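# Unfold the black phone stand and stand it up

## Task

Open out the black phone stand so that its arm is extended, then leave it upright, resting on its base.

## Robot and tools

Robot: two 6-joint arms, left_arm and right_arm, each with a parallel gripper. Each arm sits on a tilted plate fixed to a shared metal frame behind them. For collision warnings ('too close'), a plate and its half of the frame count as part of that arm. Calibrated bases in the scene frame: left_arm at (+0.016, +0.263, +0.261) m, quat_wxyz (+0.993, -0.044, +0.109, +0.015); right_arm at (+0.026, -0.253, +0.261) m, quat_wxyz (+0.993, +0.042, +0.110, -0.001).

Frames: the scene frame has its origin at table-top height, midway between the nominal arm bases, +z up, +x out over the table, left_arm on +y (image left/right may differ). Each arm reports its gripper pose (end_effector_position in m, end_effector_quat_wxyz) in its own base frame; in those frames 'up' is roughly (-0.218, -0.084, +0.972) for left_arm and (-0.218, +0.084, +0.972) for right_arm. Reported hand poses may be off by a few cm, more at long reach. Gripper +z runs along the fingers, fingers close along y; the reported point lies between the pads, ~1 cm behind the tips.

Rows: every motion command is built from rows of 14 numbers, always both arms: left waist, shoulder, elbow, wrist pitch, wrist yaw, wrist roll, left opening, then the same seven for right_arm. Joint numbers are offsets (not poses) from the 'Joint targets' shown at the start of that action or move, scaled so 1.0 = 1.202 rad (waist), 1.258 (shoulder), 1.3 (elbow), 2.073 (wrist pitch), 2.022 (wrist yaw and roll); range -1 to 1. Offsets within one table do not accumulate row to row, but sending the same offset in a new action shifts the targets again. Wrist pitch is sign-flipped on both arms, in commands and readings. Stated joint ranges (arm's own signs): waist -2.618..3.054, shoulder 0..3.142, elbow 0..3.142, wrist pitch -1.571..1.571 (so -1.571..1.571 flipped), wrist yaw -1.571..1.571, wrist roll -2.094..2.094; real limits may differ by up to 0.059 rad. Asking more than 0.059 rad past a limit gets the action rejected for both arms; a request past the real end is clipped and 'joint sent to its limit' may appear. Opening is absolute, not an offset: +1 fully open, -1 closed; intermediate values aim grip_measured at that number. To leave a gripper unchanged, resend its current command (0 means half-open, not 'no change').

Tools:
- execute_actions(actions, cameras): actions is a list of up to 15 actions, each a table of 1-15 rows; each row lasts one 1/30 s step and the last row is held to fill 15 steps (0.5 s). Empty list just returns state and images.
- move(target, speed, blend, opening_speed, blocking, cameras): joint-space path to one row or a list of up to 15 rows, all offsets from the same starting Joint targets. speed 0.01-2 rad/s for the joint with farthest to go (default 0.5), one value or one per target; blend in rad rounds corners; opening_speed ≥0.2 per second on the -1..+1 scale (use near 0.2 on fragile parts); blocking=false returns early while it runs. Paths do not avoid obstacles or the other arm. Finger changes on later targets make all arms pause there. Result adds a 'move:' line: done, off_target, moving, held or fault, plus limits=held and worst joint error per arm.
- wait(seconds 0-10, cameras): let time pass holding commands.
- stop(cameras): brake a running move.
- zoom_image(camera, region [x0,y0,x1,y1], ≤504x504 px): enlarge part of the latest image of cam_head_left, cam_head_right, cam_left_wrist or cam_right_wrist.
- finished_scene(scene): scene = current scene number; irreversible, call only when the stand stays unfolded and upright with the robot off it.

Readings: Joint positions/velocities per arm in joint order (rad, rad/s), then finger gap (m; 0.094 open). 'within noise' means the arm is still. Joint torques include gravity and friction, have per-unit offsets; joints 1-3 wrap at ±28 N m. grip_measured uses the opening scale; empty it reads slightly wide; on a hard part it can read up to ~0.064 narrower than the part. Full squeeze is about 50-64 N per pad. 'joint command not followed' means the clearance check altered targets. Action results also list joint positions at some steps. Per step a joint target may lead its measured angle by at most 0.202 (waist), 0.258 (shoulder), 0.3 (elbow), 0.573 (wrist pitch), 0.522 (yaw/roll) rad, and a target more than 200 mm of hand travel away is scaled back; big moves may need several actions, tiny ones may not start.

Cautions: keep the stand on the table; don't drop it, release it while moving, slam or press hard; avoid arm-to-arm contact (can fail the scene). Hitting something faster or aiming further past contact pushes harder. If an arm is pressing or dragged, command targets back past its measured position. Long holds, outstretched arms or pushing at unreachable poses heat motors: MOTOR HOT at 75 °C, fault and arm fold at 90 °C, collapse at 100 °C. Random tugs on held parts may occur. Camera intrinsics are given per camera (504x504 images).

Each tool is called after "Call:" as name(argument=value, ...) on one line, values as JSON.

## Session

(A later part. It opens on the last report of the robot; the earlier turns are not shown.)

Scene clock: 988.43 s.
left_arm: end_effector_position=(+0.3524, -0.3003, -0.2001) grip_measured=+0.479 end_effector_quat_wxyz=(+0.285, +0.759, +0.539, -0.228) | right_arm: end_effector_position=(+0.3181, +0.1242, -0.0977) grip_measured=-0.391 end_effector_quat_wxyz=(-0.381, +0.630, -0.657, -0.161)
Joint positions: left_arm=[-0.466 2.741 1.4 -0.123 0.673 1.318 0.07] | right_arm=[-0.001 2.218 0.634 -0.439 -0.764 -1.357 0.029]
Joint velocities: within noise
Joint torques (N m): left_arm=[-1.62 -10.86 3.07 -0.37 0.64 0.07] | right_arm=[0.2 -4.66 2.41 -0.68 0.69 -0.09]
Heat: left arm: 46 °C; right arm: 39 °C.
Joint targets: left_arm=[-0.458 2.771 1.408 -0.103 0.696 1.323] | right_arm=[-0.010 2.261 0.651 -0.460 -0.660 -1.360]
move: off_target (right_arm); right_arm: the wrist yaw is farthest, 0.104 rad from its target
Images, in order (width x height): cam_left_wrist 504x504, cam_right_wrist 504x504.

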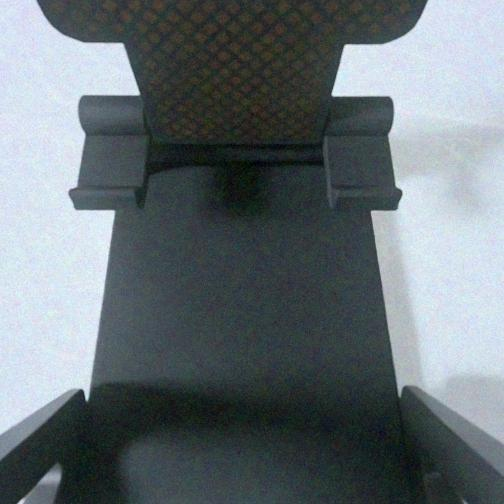

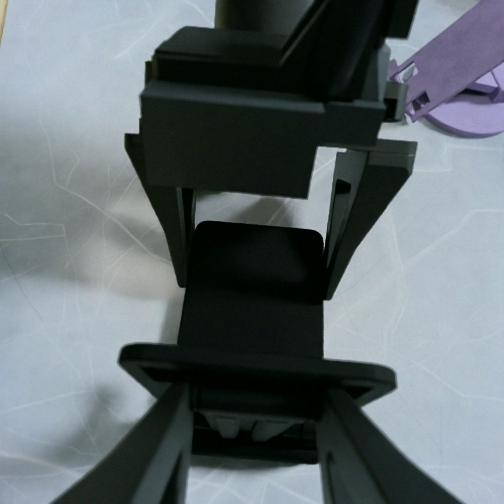

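Call:
move(target=[0,0.02,0,0,-0.04,0,0.1,0.0158,-0.2949,-0.0638,0.0772,-0.0692,0,-0.8], speed=0.12)

Call:
zoom_image(camera="cam_head_right", region=[190, 220, 310, 300])

Scene clock: 999.73 s.
left_arm: end_effector_position=(+0.3560, -0.3274, -0.1769) grip_measured=+0.479 end_effector_quat_wxyz=(+0.337, +0.755, +0.497, -0.263) | right_arm: end_effector_position=(+0.3133, +0.1165, -0.0541) grip_measured=-0.391 end_effector_quat_wxyz=(-0.370, +0.638, -0.664, -0.123)
Joint positions: left_arm=[-0.481 2.741 1.427 -0.186 0.791 1.308 0.069] | right_arm=[0.009 1.957 0.568 -0.274 -0.684 -1.357 0.029]
Joint velocities: within noise
Joint torques (N m): left_arm=[-0.57 -9.2 1.16 0.1 -1.36 0.22] | right_arm=[0.83 -12.18 2.29 -0.76 -1.84 -0.05]
Heat: left arm: 45 °C; right arm: 40 °C.
Joint targets: left_arm=[-0.458 2.796 1.408 -0.103 0.615 1.322] | right_arm=[0.010 1.891 0.568 -0.300 -0.800 -1.360]
move: off_target (left_arm, right_arm); left_arm: the wrist yaw is farthest, 0.176 rad from its target; right_arm: the wrist yaw is farthest, 0.115 rad from its target

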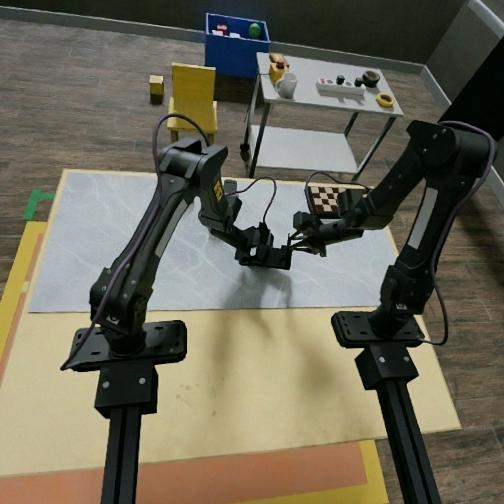

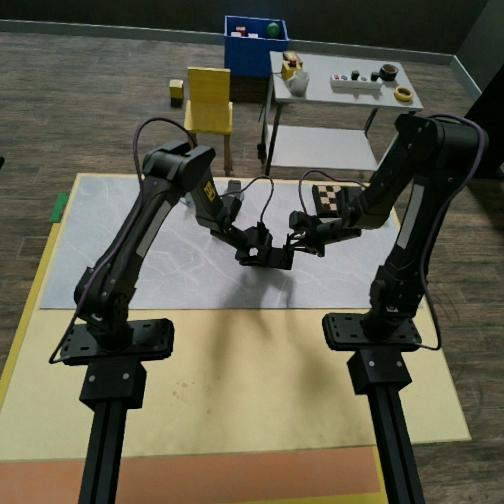

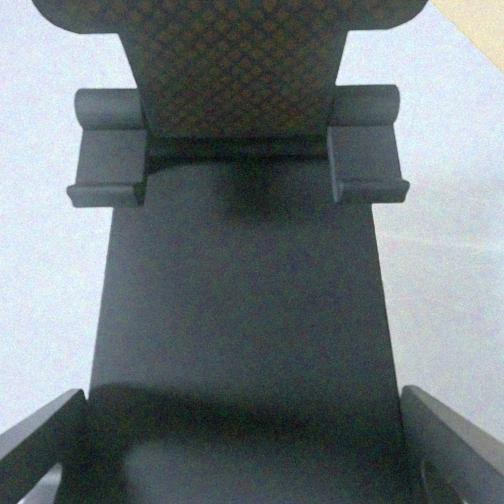

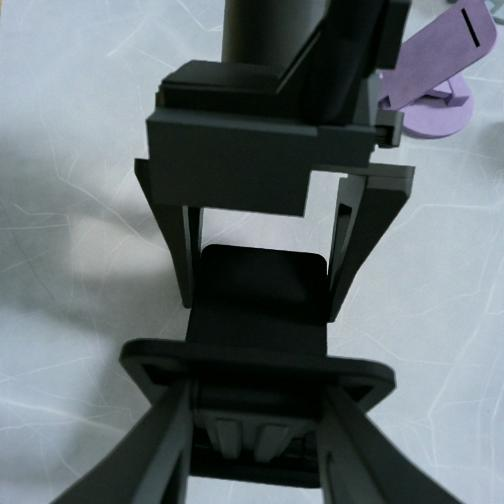

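Scaled by 4.200 from the camera's 504x504 image, which has a finer 720x720 frame.

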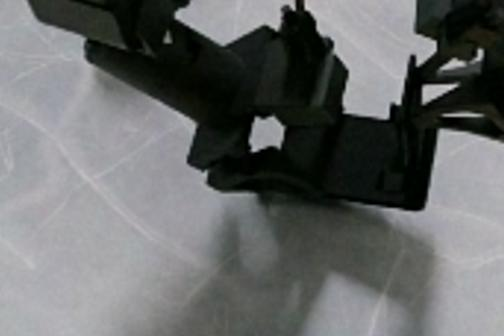

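Call:
move(target=[0,0.02,0,0,-0.05,0,0.1,0,-0.16,-0.0062,0.09,0,0,-0.8], speed=0.12)

Call:
zoom_image(camera="cam_head_right", region=[190, 220, 310, 300])

Scene clock: 1005.87 s.
left_arm: end_effector_position=(+0.3660, -0.3258, -0.1829) grip_measured=+0.479 end_effector_quat_wxyz=(+0.331, +0.761, +0.509, -0.228) | right_arm: end_effector_position=(+0.3066, +0.1168, -0.0150) grip_measured=-0.391 end_effector_quat_wxyz=(-0.373, +0.641, -0.661, -0.116)
Joint positions: left_arm=[-0.489 2.741 1.433 -0.2 0.714 1.298 0.069] | right_arm=[0.013 1.757 0.557 -0.098 -0.678 -1.359 0.029]
Joint velocities: within noise
Joint torques (N m): left_arm=[-0.06 -6.98 0.91 0.27 -1.61 0.29] | right_arm=[0.36 -11.73 3.77 -0.66 -1.89 -0.03]
Heat: left arm: 44 °C; right arm: 42 °C.
Joint targets: left_arm=[-0.458 2.821 1.408 -0.103 0.514 1.322] | right_arm=[0.010 1.689 0.560 -0.113 -0.800 -1.360]
move: off_target (left_arm, right_arm); left_arm: the wrist yaw is farthest, 0.200 rad from its target; right_arm: the wrist yaw is farthest, 0.122 rad from its target

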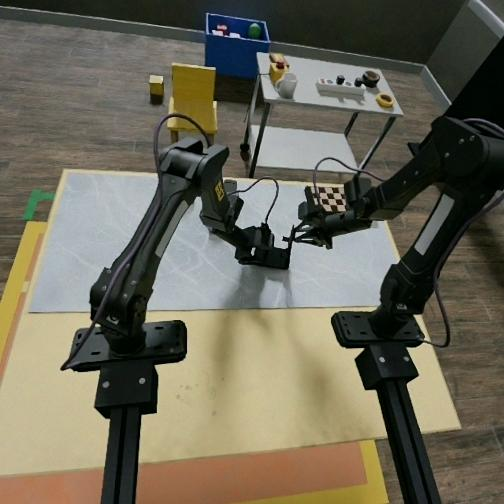

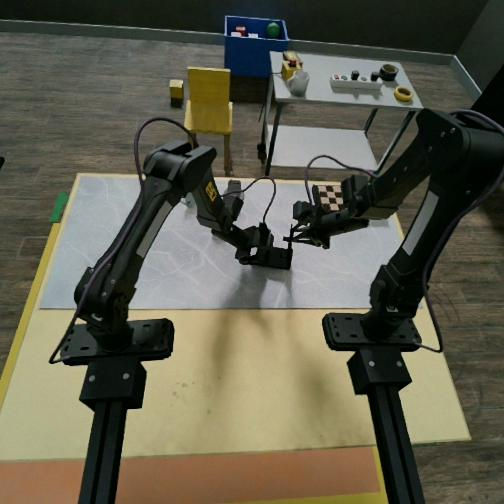

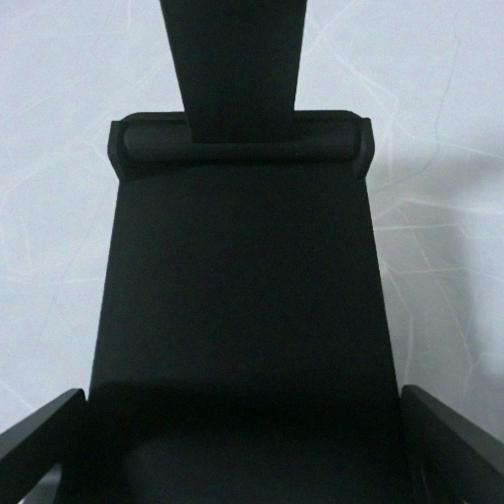

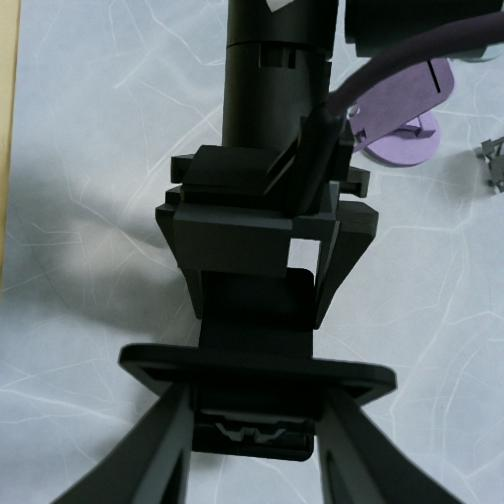

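Scaled by 4.200 from the camera's 504x504 image, which has a finer 720x720 frame.

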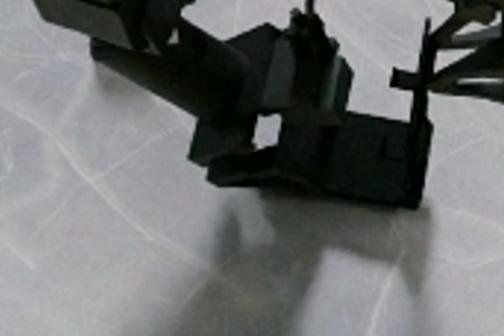

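Call:
move(target=[0,0,0,0,-0.02,0,0.1,0,-0.119,-0.004,0.068,0,0,-0.8], speed=0.1)

Call:
zoom_image(camera="cam_head_right", region=[190, 220, 310, 300])

Scene clock: 1011.60 s.
left_arm: end_effector_position=(+0.3605, -0.3323, -0.1790) grip_measured=+0.479 end_effector_quat_wxyz=(+0.337, +0.761, +0.499, -0.243) | right_arm: end_effector_position=(+0.2958, +0.1129, +0.0060) grip_measured=-0.392 end_effector_quat_wxyz=(-0.364, +0.641, -0.667, -0.108)
Joint positions: left_arm=[-0.497 2.741 1.433 -0.206 0.746 1.297 0.069] | right_arm=[0.013 1.62 0.547 0.035 -0.651 -1.359 0.029]
Joint velocities: within noise
Joint torques (N m): left_arm=[0.73 -7.16 0.85 0.24 -2.41 0.31] | right_arm=[0.34 -12.07 4.98 -0.6 -2.23 -0.03]
Heat: left arm: 43 °C; right arm: 43 °C.
Joint targets: left_arm=[-0.458 2.821 1.408 -0.103 0.473 1.322] | right_arm=[0.010 1.540 0.555 0.028 -0.800 -1.360]
move: off_target (left_arm, right_arm); left_arm: the wrist yaw is farthest, 0.273 rad from its target; right_arm: the wrist yaw is farthest, 0.149 rad from its target

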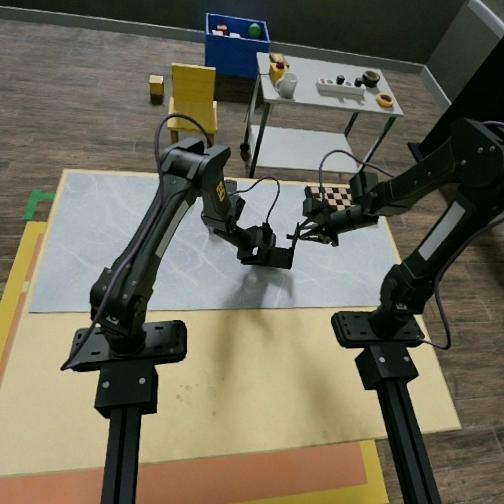

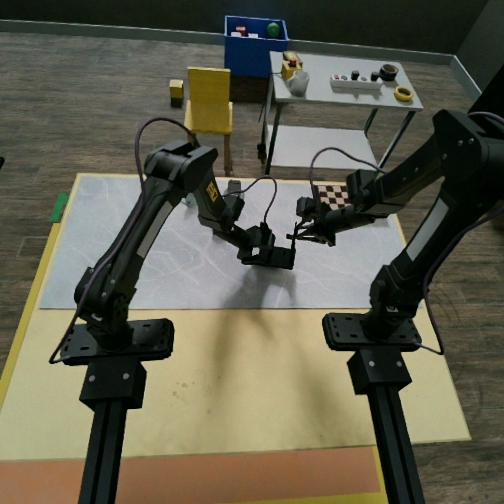

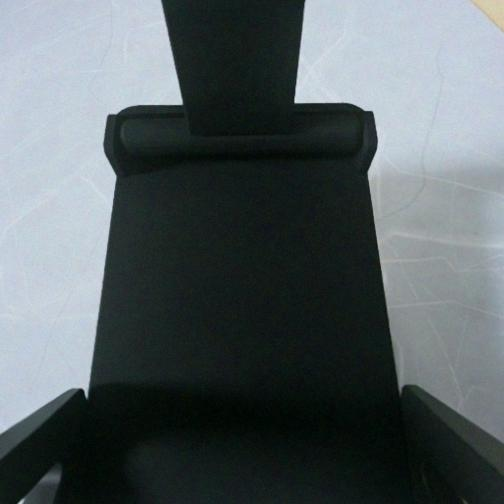

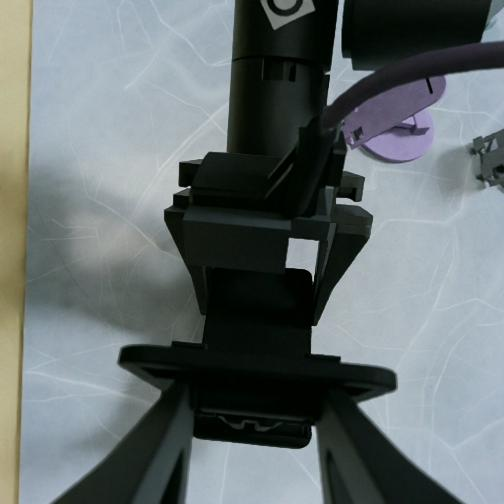

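Scaled by 4.200 from the camera's 504x504 image, which has a finer 720x720 frame.

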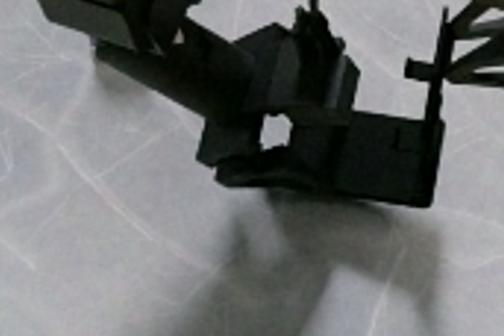

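Call:
move(target=[0,0,0,0,0,0,0.1,0,0.1,0.0035,-0.057,0,0,-0.8], speed=0.1)

Call:
zoom_image(camera="cam_head_right", region=[190, 220, 310, 300])

Scene clock: 1022.43 s.
left_arm: end_effector_position=(+0.3666, -0.3278, -0.1841) grip_measured=+0.479 end_effector_quat_wxyz=(+0.331, +0.764, +0.509, -0.220) | right_arm: end_effector_position=(+0.3016, +0.1146, -0.0024) grip_measured=-0.392 end_effector_quat_wxyz=(-0.371, +0.641, -0.663, -0.109)
Joint positions: left_arm=[-0.497 2.741 1.433 -0.208 0.695 1.295 0.069] | right_arm=[0.013 1.678 0.547 -0.035 -0.663 -1.359 0.029]
Joint velocities: within noise
Joint torques (N m): left_arm=[0.94 -7.08 0.84 0.29 -1.84 0.29] | right_arm=[0.47 -7.1 5.09 -1.14 -2.09 0]
Heat: left arm: 42 °C; right arm: 47 °C.
Joint targets: left_arm=[-0.458 2.821 1.408 -0.103 0.474 1.323] | right_arm=[0.010 1.665 0.559 -0.090 -0.800 -1.360]
move: off_target (left_arm, right_arm); left_arm: the wrist yaw is farthest, 0.222 rad from its target; right_arm: the wrist yaw is farthest, 0.137 rad from its target

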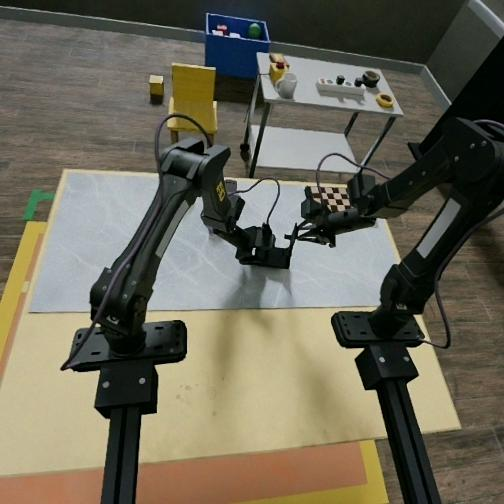

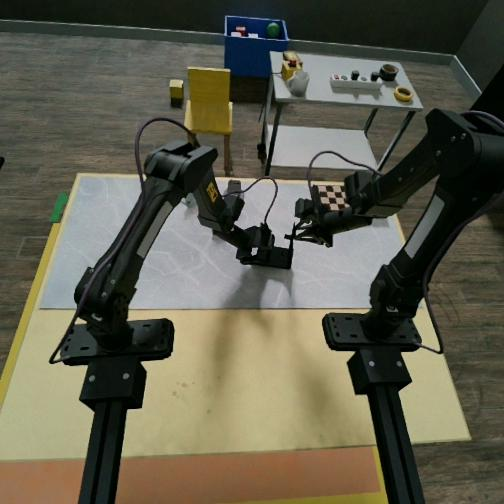

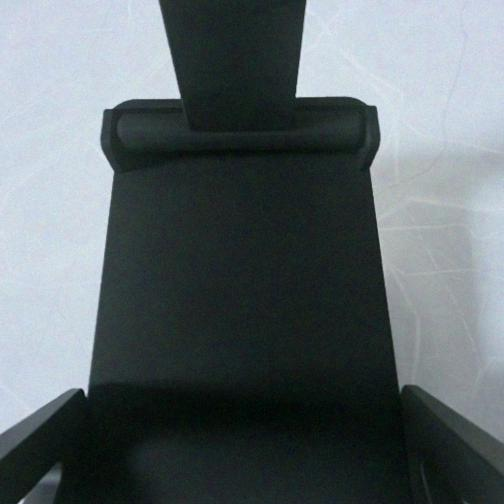

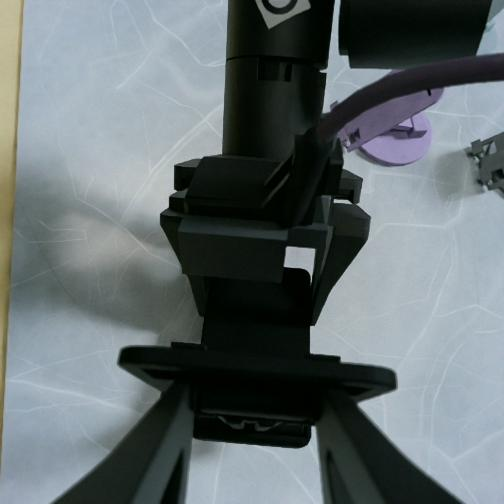

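Scaled by 4.200 from the camera's 504x504 image, which has a finer 720x720 frame.

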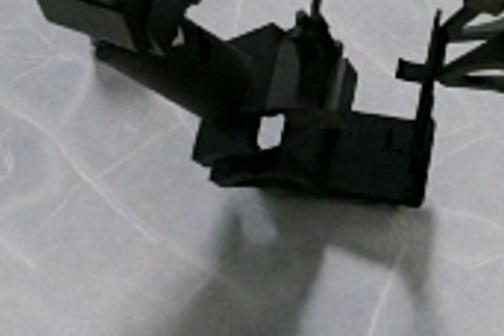

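Call:
move(target=[0,0,0,0,0,0,0.1,0.03,0.062,0.0038,-0.0463,0.0074,0.0203,-0.8], speed=0.1, cameras=["cam_head_right","cam_left_wrist"])

Call:
zoom_image(camera="cam_head_right", region=[190, 220, 310, 300])

Scene clock: 1030.57 s.
left_arm: end_effector_position=(+0.3690, -0.3203, -0.1916) grip_measured=+0.478 end_effector_quat_wxyz=(+0.319, +0.768, +0.517, -0.203) | right_arm: end_effector_position=(+0.3071, +0.1236, -0.0131) grip_measured=-0.392 end_effector_quat_wxyz=(-0.377, +0.642, -0.658, -0.113)
Joint positions: left_arm=[-0.493 2.746 1.433 -0.195 0.654 1.308 0.069] | right_arm=[0.04 1.749 0.547 -0.131 -0.667 -1.331 0.029]
Joint velocities: within noise
Joint torques (N m): left_arm=[0.68 -7.16 1.06 0.15 -1.46 0.21] | right_arm=[1.21 -6.94 5.04 -1.14 -1.88 0.1]
Heat: left arm: 41 °C; right arm: 44 °C.
Joint targets: left_arm=[-0.458 2.821 1.408 -0.103 0.474 1.322] | right_arm=[0.045 1.743 0.564 -0.187 -0.785 -1.319]
move: off_target (left_arm, right_arm); left_arm: the wrist yaw is farthest, 0.180 rad from its target; right_arm: the wrist yaw is farthest, 0.118 rad from its target
Images, in order (width x height): cam_head_right 504x504, cam_left_wrist 504x504.

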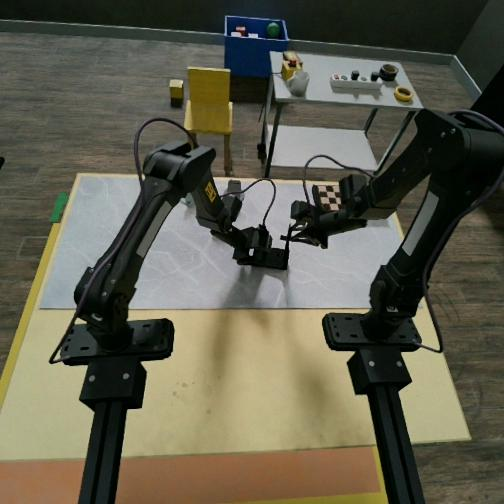

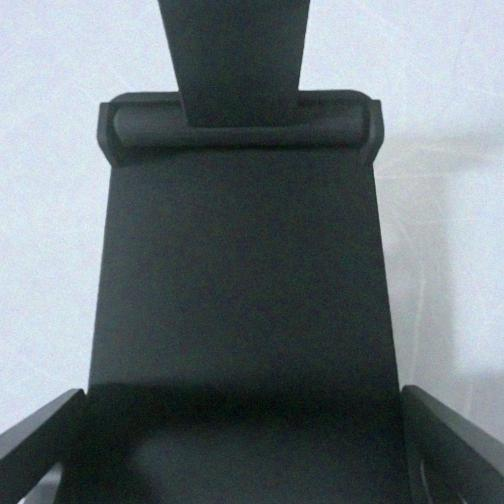

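Scaled by 4.200 from the camera's 504x504 image, which has a finer 720x720 frame.

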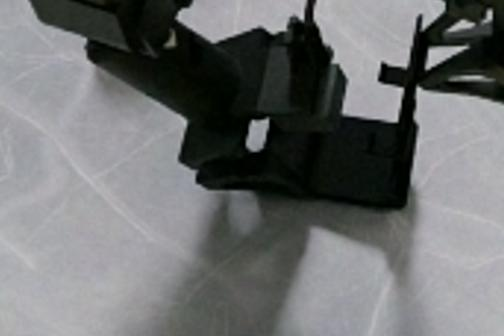

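Call:
move(target=[0,0,0,0,0,0,0.1,0.02,0.04,0.002,-0.03,0.005,0.013,-0.8], speed=0.1, cameras=["cam_head_right","cam_left_wrist"])

Call:
zoom_image(camera="cam_head_right", region=[190, 220, 310, 300])

Scene clock: 1038.50 s.
left_arm: end_effector_position=(+0.3699, -0.3171, -0.1935) grip_measured=+0.477 end_effector_quat_wxyz=(+0.315, +0.767, +0.521, -0.200) | right_arm: end_effector_position=(+0.3101, +0.1315, -0.0151) grip_measured=-0.392 end_effector_quat_wxyz=(-0.388, +0.639, -0.652, -0.122)
Joint positions: left_arm=[-0.489 2.747 1.433 -0.188 0.645 1.308 0.069] | right_arm=[0.055 1.784 0.547 -0.19 -0.688 -1.304 0.029]
Joint velocities: within noise
Joint torques (N m): left_arm=[0.25 -7.53 0.9 0.12 -1.31 0.21] | right_arm=[1.95 -5.87 5.19 -1.2 -1.5 0.07]
Heat: left arm: 40 °C; right arm: 43 °C.
Joint targets: left_arm=[-0.458 2.821 1.408 -0.103 0.474 1.322] | right_arm=[0.070 1.794 0.567 -0.249 -0.775 -1.293]
move: off_target (left_arm, right_arm); left_arm: the wrist yaw is farthest, 0.171 rad from its target; right_arm: the wrist yaw is farthest, 0.087 rad from its target
Images, in order (width x height): cam_head_right 504x504, cam_left_wrist 504x504.

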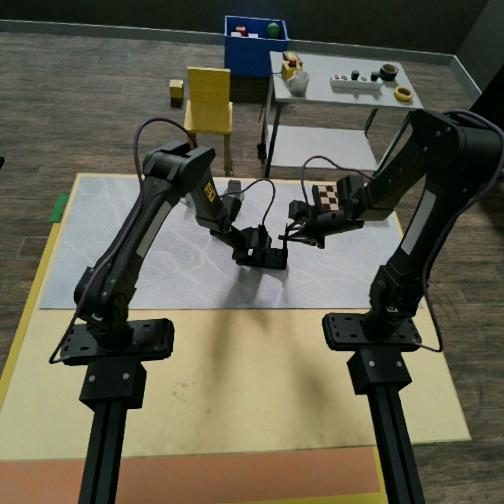

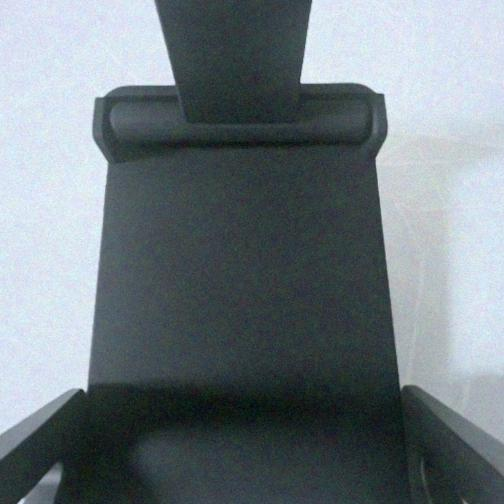

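Scaled by 4.200 from the camera's 504x504 image, which has a finer 720x720 frame.

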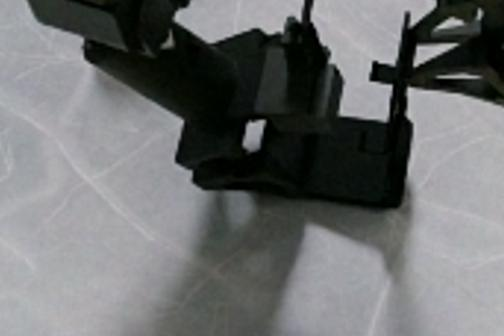

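Call:
move(target=[0,-0.02,0,0,0.08,0,0.1,0,0,0,0,0,0,-0.8], speed=0.15, cameras=["cam_head_right","cam_left_wrist"])

Call:
move(target=[0,0,0,0,0,0,0.7,0,0,0,0,0,0,-0.8], opening_speed=0.3)

Call:
zoom_image(camera="cam_head_right", region=[190, 220, 310, 300])

Scene clock: 1048.90 s.
left_arm: end_effector_position=(+0.3652, -0.3131, -0.1923) grip_measured=+0.477 end_effector_quat_wxyz=(+0.314, +0.763, +0.521, -0.219) | right_arm: end_effector_position=(+0.3083, +0.1353, -0.0153) grip_measured=-0.392 end_effector_quat_wxyz=(-0.389, +0.639, -0.651, -0.130)
Joint positions: left_arm=[-0.474 2.747 1.428 -0.169 0.685 1.318 0.069] | right_arm=[0.063 1.789 0.547 -0.194 -0.699 -1.294 0.029]
Joint velocities: within noise
Joint torques (N m): left_arm=[-1.13 -9.59 1.06 -0.02 -0.06 0.03] | right_arm=[1.31 -6.28 5.09 -1.16 -1.4 0.02]
Heat: left arm: 40 °C; right arm: 42 °C.
Joint targets: left_arm=[-0.458 2.796 1.408 -0.103 0.635 1.322] | right_arm=[0.070 1.794 0.567 -0.248 -0.775 -1.292]
move: off_target (left_arm, right_arm); left_arm: the wrist pitch is farthest, 0.066 rad from its target; right_arm: the wrist yaw is farthest, 0.076 rad from its target
Images, in order (width x height): cam_head_right 504x504, cam_left_wrist 504x504.

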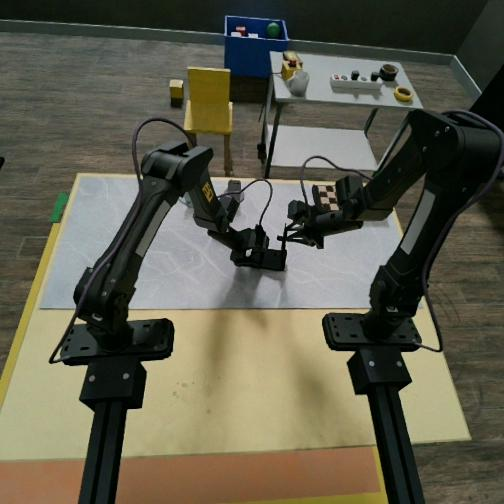

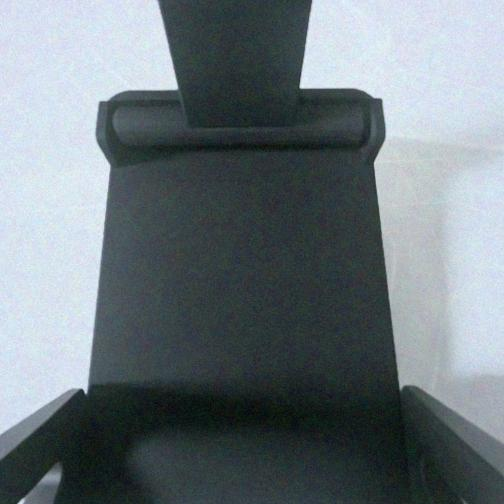

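Scene clock: 1051.10 s.
left_arm: end_effector_position=(+0.3667, -0.3072, -0.1974) grip_measured=+0.698 end_effector_quat_wxyz=(+0.307, +0.762, +0.529, -0.212) | right_arm: end_effector_position=(+0.3086, +0.1404, -0.0098) grip_measured=-0.392 end_effector_quat_wxyz=(-0.403, +0.638, -0.641, -0.141)
Joint positions: left_arm=[-0.467 2.753 1.427 -0.166 0.666 1.318 0.08] | right_arm=[0.063 1.789 0.547 -0.21 -0.737 -1.291 0.029]
Joint velocities: within noise
Joint torques (N m): left_arm=[-1.8 -9.91 1.22 -0.08 0.06 0.08] | right_arm=[1.29 -6.26 5.2 -1.01 -0.92 -0.07]
Heat: left arm: 41 °C; right arm: 41 °C.
Joint targets: left_arm=[-0.458 2.796 1.408 -0.103 0.635 1.322] | right_arm=[0.070 1.794 0.567 -0.249 -0.775 -1.293]
move: off_target (left_arm, right_arm); left_arm: the wrist pitch is farthest, 0.063 rad from its target; right_arm: the wrist pitch is farthest, 0.038 rad from its target

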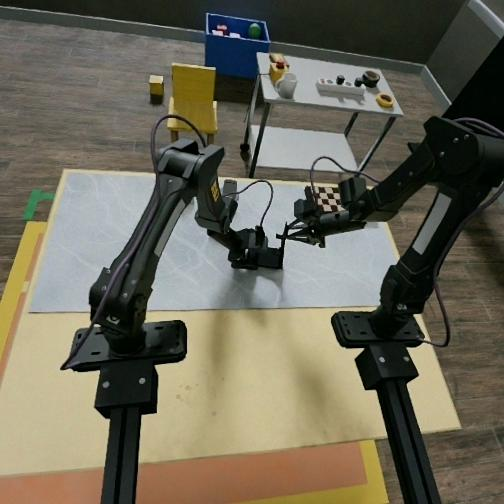

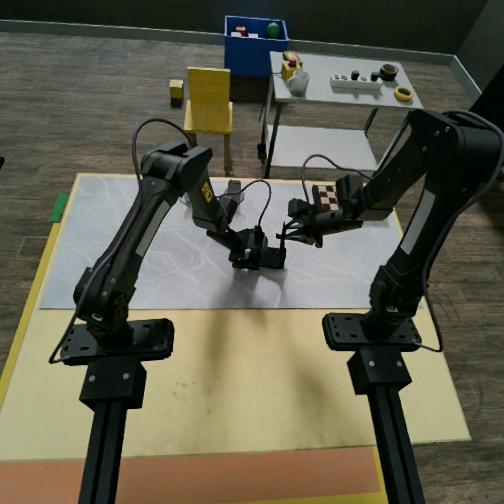

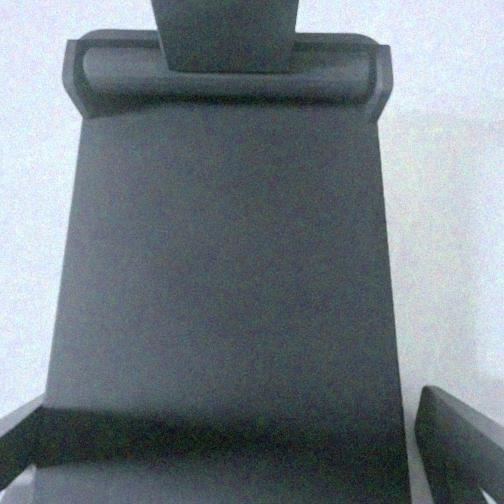

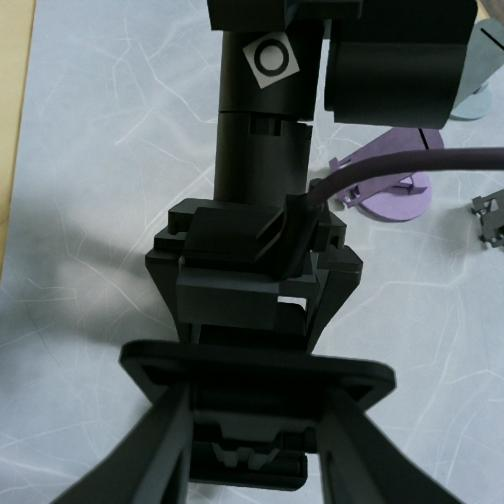

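Scaled by 4.200 from the camera's 504x504 image, which has a finer 720x720 frame.

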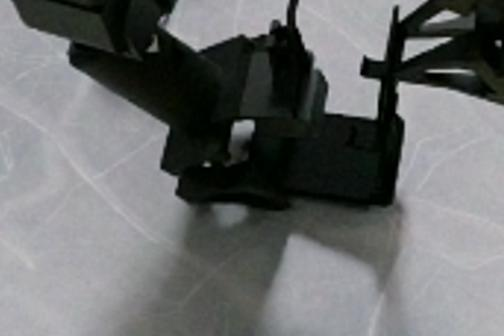

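Call:
move(target=[0,0,0,0,0,0,0.95,0,0.0397,0.0012,-0.0227,0,0,-0.8], speed=0.1, opening_speed=1, cameras=["cam_head_right","cam_left_wrist"])

Call:
zoom_image(camera="cam_head_right", region=[190, 220, 310, 300])

Scene clock: 1059.57 s.
left_arm: end_effector_position=(+0.3684, -0.3073, -0.1967) grip_measured=+0.948 end_effector_quat_wxyz=(+0.310, +0.760, +0.530, -0.212) | right_arm: end_effector_position=(+0.3134, +0.1413, -0.0136) grip_measured=-0.392 end_effector_quat_wxyz=(-0.411, +0.639, -0.635, -0.136)
Joint positions: left_arm=[-0.465 2.753 1.427 -0.173 0.667 1.312 0.092] | right_arm=[0.063 1.823 0.547 -0.266 -0.741 -1.291 0.029]
Joint velocities: within noise
Joint torques (N m): left_arm=[-1.77 -10.13 1.24 0.02 0.08 0.11] | right_arm=[1.26 -5.16 5.19 -0.97 -0.89 -0.05]
Heat: left arm: 42 °C; right arm: 41 °C.
Joint targets: left_arm=[-0.458 2.796 1.408 -0.103 0.635 1.322] | right_arm=[0.070 1.844 0.568 -0.296 -0.775 -1.293]
move: off_target (left_arm); left_arm: the wrist pitch is farthest, 0.070 rad from its target
Images, in order (width x height): cam_head_right 504x504, cam_left_wrist 504x504.

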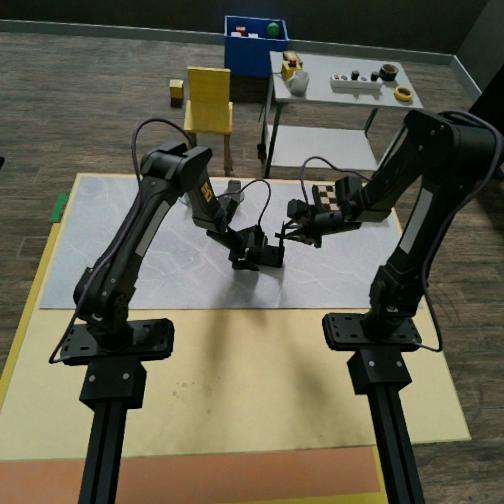

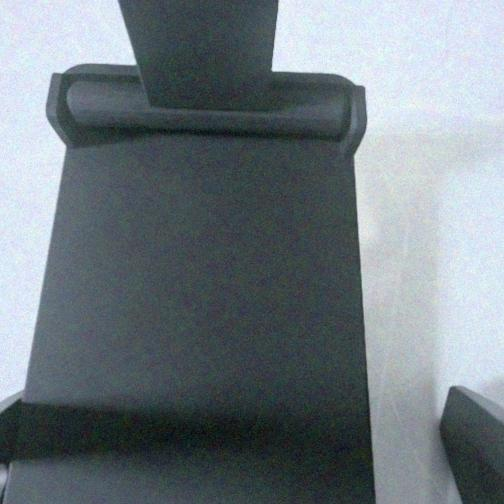

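Scaled by 4.200 from the camera's 504x504 image, which has a finer 720x720 frame.

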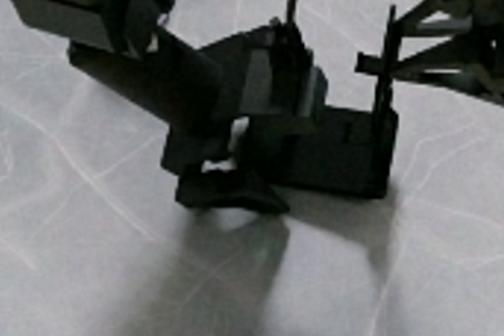

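Call:
move(target=[[0,0,0,0,0,0,0.95,0,-0.055,-0.0015,0.03,0,0,-0.8],[0.084,-0.1876,-0.0938,0.028,0.0396,0.0574,0.95,0,-0.055,-0.0015,0.03,0,0,-0.8]], speed=0.15)

Call:
zoom_image(camera="cam_head_right", region=[190, 220, 310, 300])

Scene clock: 1077.93 s.
left_arm: end_effector_position=(+0.3718, -0.2620, -0.1558) grip_measured=+0.948 end_effector_quat_wxyz=(+0.310, +0.761, +0.531, -0.204) | right_arm: end_effector_position=(+0.3072, +0.1439, -0.0099) grip_measured=-0.392 end_effector_quat_wxyz=(-0.407, +0.638, -0.636, -0.150)
Joint positions: left_arm=[-0.363 2.586 1.297 -0.066 0.692 1.433 0.092] | right_arm=[0.065 1.8 0.547 -0.221 -0.757 -1.29 0.029]
Joint velocities: within noise
Joint torques (N m): left_arm=[-1.47 -15.45 1.74 -0.35 0.67 0.07] | right_arm=[1.02 -8.64 5.18 -0.74 -0.7 -0.04]
Heat: left arm: 43 °C; right arm: 39 °C.
Joint targets: left_arm=[-0.357 2.560 1.286 -0.045 0.715 1.439] | right_arm=[0.070 1.774 0.566 -0.233 -0.775 -1.292]
move: done

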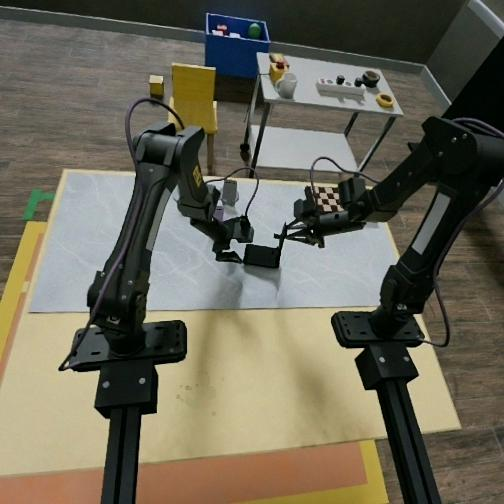

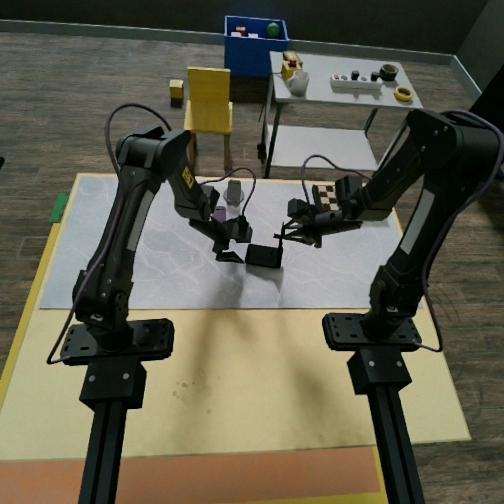

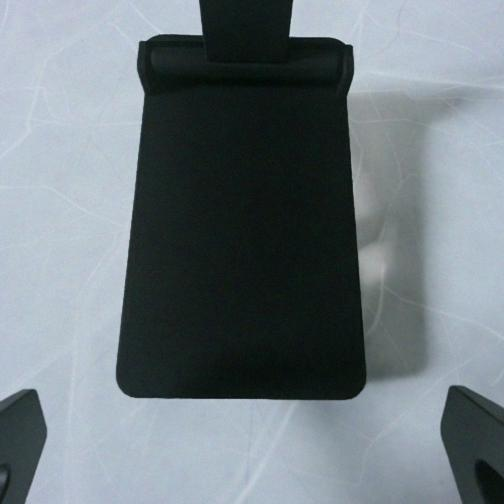

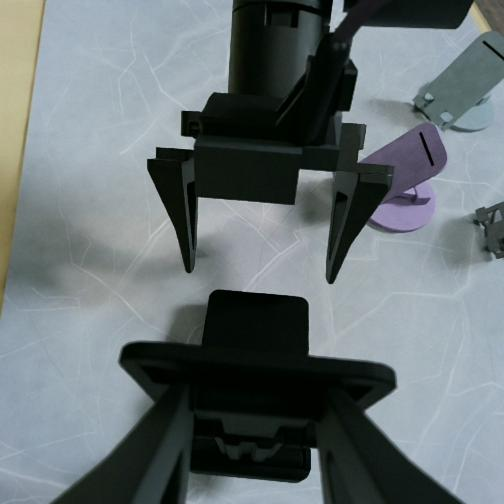

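Scaled by 4.200 from the camera's 504x504 image, which has a finer 720x720 frame.

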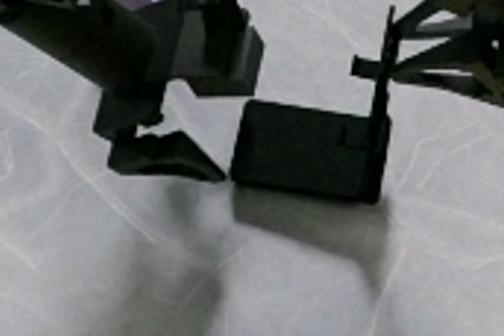

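Call:
move(target=[0,0,0,0,0,0,0.95,-0.03,0.08,0,-0.03,-0.03,-0.02,-0.8], speed=0.1)

Call:
zoom_image(camera="cam_head_right", region=[190, 220, 310, 300])

Scene clock: 1107.63 s.
left_arm: end_effector_position=(+0.3716, -0.2620, -0.1558) grip_measured=+0.948 end_effector_quat_wxyz=(+0.310, +0.761, +0.531, -0.205) | right_arm: end_effector_position=(+0.3115, +0.1411, -0.0150) grip_measured=-0.392 end_effector_quat_wxyz=(-0.423, +0.641, -0.622, -0.150)
Joint positions: left_arm=[-0.363 2.586 1.297 -0.065 0.693 1.434 0.092] | right_arm=[0.04 1.853 0.547 -0.283 -0.797 -1.326 0.029]
Joint velocities: within noise
Joint torques (N m): left_arm=[-1.54 -15.76 1.63 -0.33 0.59 0.06] | right_arm=[0.25 -5.23 4.82 -0.78 -0.98 -0.09]
Heat: left arm: 51 °C; right arm: 41 °C.
Joint targets: left_arm=[-0.357 2.560 1.286 -0.045 0.715 1.439] | right_arm=[0.034 1.875 0.566 -0.296 -0.836 -1.333]
move: off_target (right_arm); right_arm: the wrist yaw is farthest, 0.038 rad from its target

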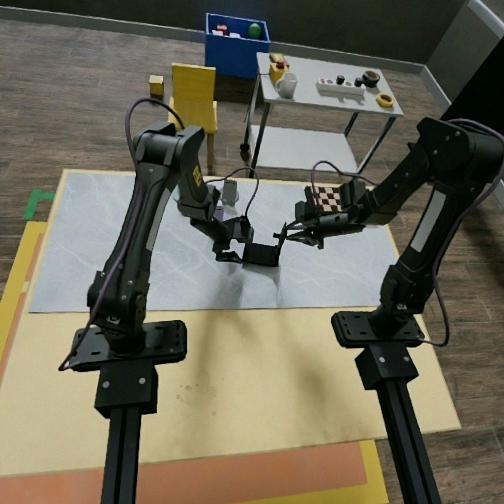

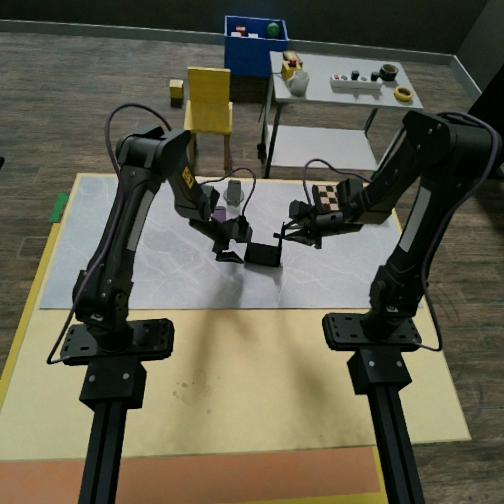

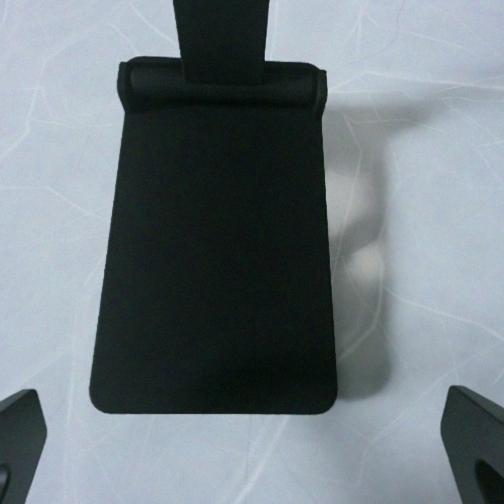

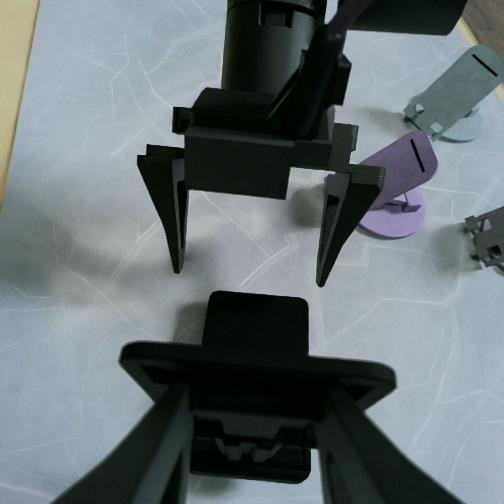

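Scaled by 4.200 from the camera's 504x504 image, which has a finer 720x720 frame.

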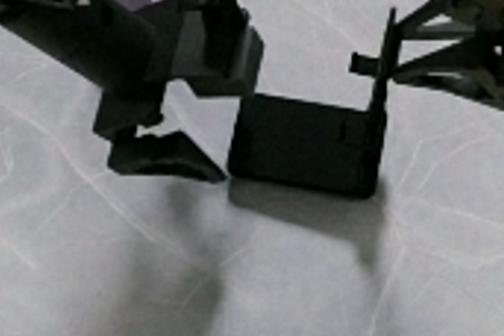

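Call:
move(target=[0,0,0,0,0,0,0.95,0,0.04,0,-0.02,0,0,-0.8], speed=0.08, cameras=["cam_head_right","cam_left_wrist"])

Call:
zoom_image(camera="cam_head_right", region=[190, 220, 310, 300])

Scene clock: 1114.87 s.
left_arm: end_effector_position=(+0.3715, -0.2620, -0.1558) grip_measured=+0.948 end_effector_quat_wxyz=(+0.310, +0.761, +0.531, -0.205) | right_arm: end_effector_position=(+0.3133, +0.1415, -0.0240) grip_measured=-0.392 end_effector_quat_wxyz=(-0.423, +0.641, -0.622, -0.151)
Joint positions: left_arm=[-0.363 2.586 1.297 -0.065 0.693 1.434 0.092] | right_arm=[0.04 1.902 0.552 -0.324 -0.8 -1.327 0.029]
Joint velocities: within noise
Joint torques (N m): left_arm=[-1.42 -15.66 1.72 -0.33 0.6 0.04] | right_arm=[0.24 -5.31 4.07 -0.79 -0.88 -0.08]
Heat: left arm: 51 °C; right arm: 40 °C.
Joint targets: left_arm=[-0.357 2.560 1.286 -0.045 0.715 1.439] | right_arm=[0.034 1.925 0.566 -0.337 -0.836 -1.333]
move: off_target (right_arm); right_arm: the wrist yaw is farthest, 0.036 rad from its target
Images, in order (width x height): cam_head_right 504x504, cam_left_wrist 504x504.

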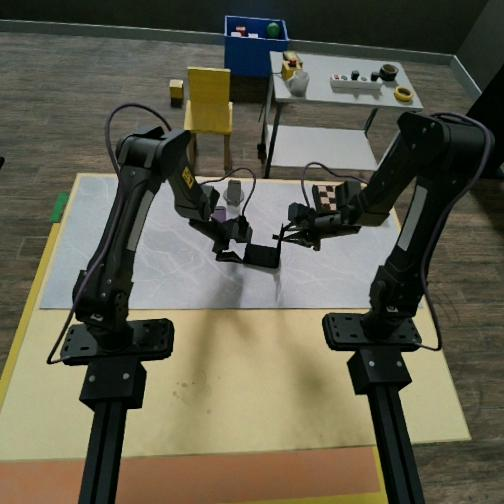

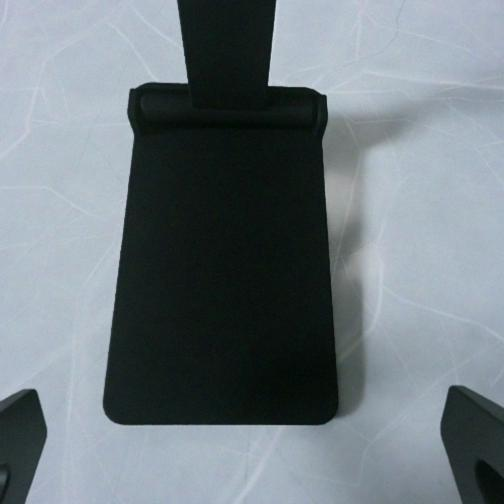

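Scaled by 4.200 from the camera's 504x504 image, which has a finer 720x720 frame.

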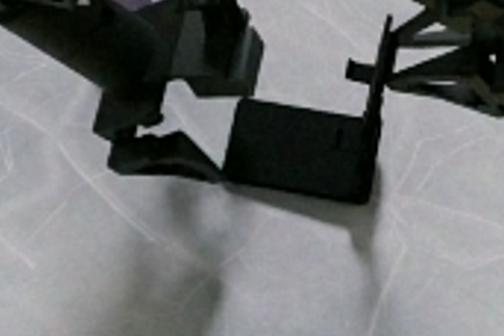

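Call:
move(target=[0,0,0,0,0,0,0.95,-0.037,0.042,0,-0.012,-0.03,-0.022,-0.8], speed=0.08, cameras=["cam_head_right","cam_left_wrist"])

Call:
zoom_image(camera="cam_head_right", region=[190, 220, 310, 300])

Scene clock: 1120.67 s.
left_arm: end_effector_position=(+0.3715, -0.2620, -0.1557) grip_measured=+0.948 end_effector_quat_wxyz=(+0.310, +0.761, +0.531, -0.205) | right_arm: end_effector_position=(+0.3125, +0.1347, -0.0294) grip_measured=-0.392 end_effector_quat_wxyz=(-0.437, +0.637, -0.613, -0.163)
Joint positions: left_arm=[-0.363 2.586 1.297 -0.065 0.693 1.434 0.092] | right_arm=[-0.005 1.954 0.552 -0.353 -0.862 -1.37 0.029]
Joint velocities: within noise
Joint torques (N m): left_arm=[-1.36 -15.66 1.5 -0.34 0.64 0.05] | right_arm=[0.23 -5.3 3.64 -0.69 -0.95 -0.11]
Heat: left arm: 52 °C; right arm: 39 °C.
Joint targets: left_arm=[-0.357 2.560 1.286 -0.045 0.716 1.438] | right_arm=[-0.011 1.978 0.566 -0.362 -0.896 -1.378]
move: done
Images, in order (width x height): cam_head_right 504x504, cam_left_wrist 504x504.

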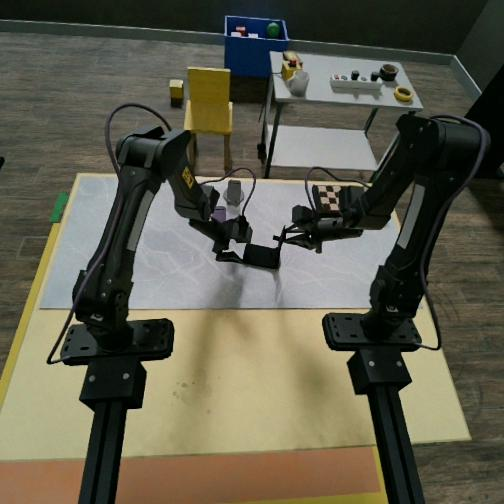

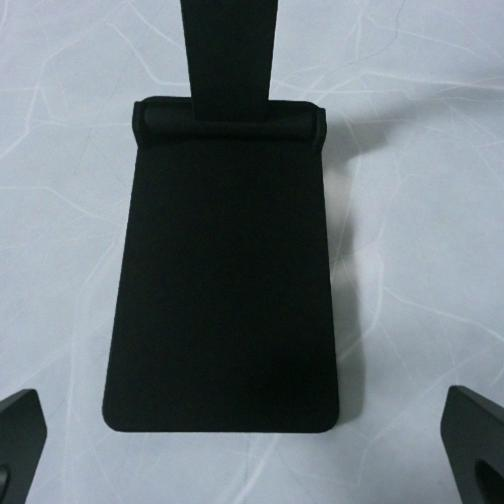

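Scaled by 4.200 from the camera's 504x504 image, which has a finer 720x720 frame.

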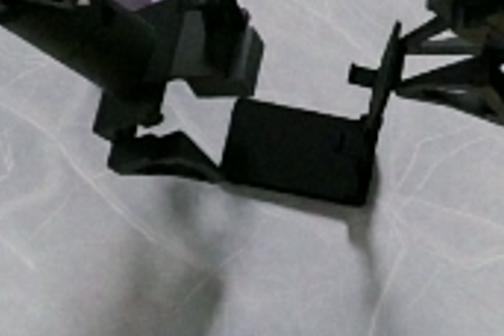

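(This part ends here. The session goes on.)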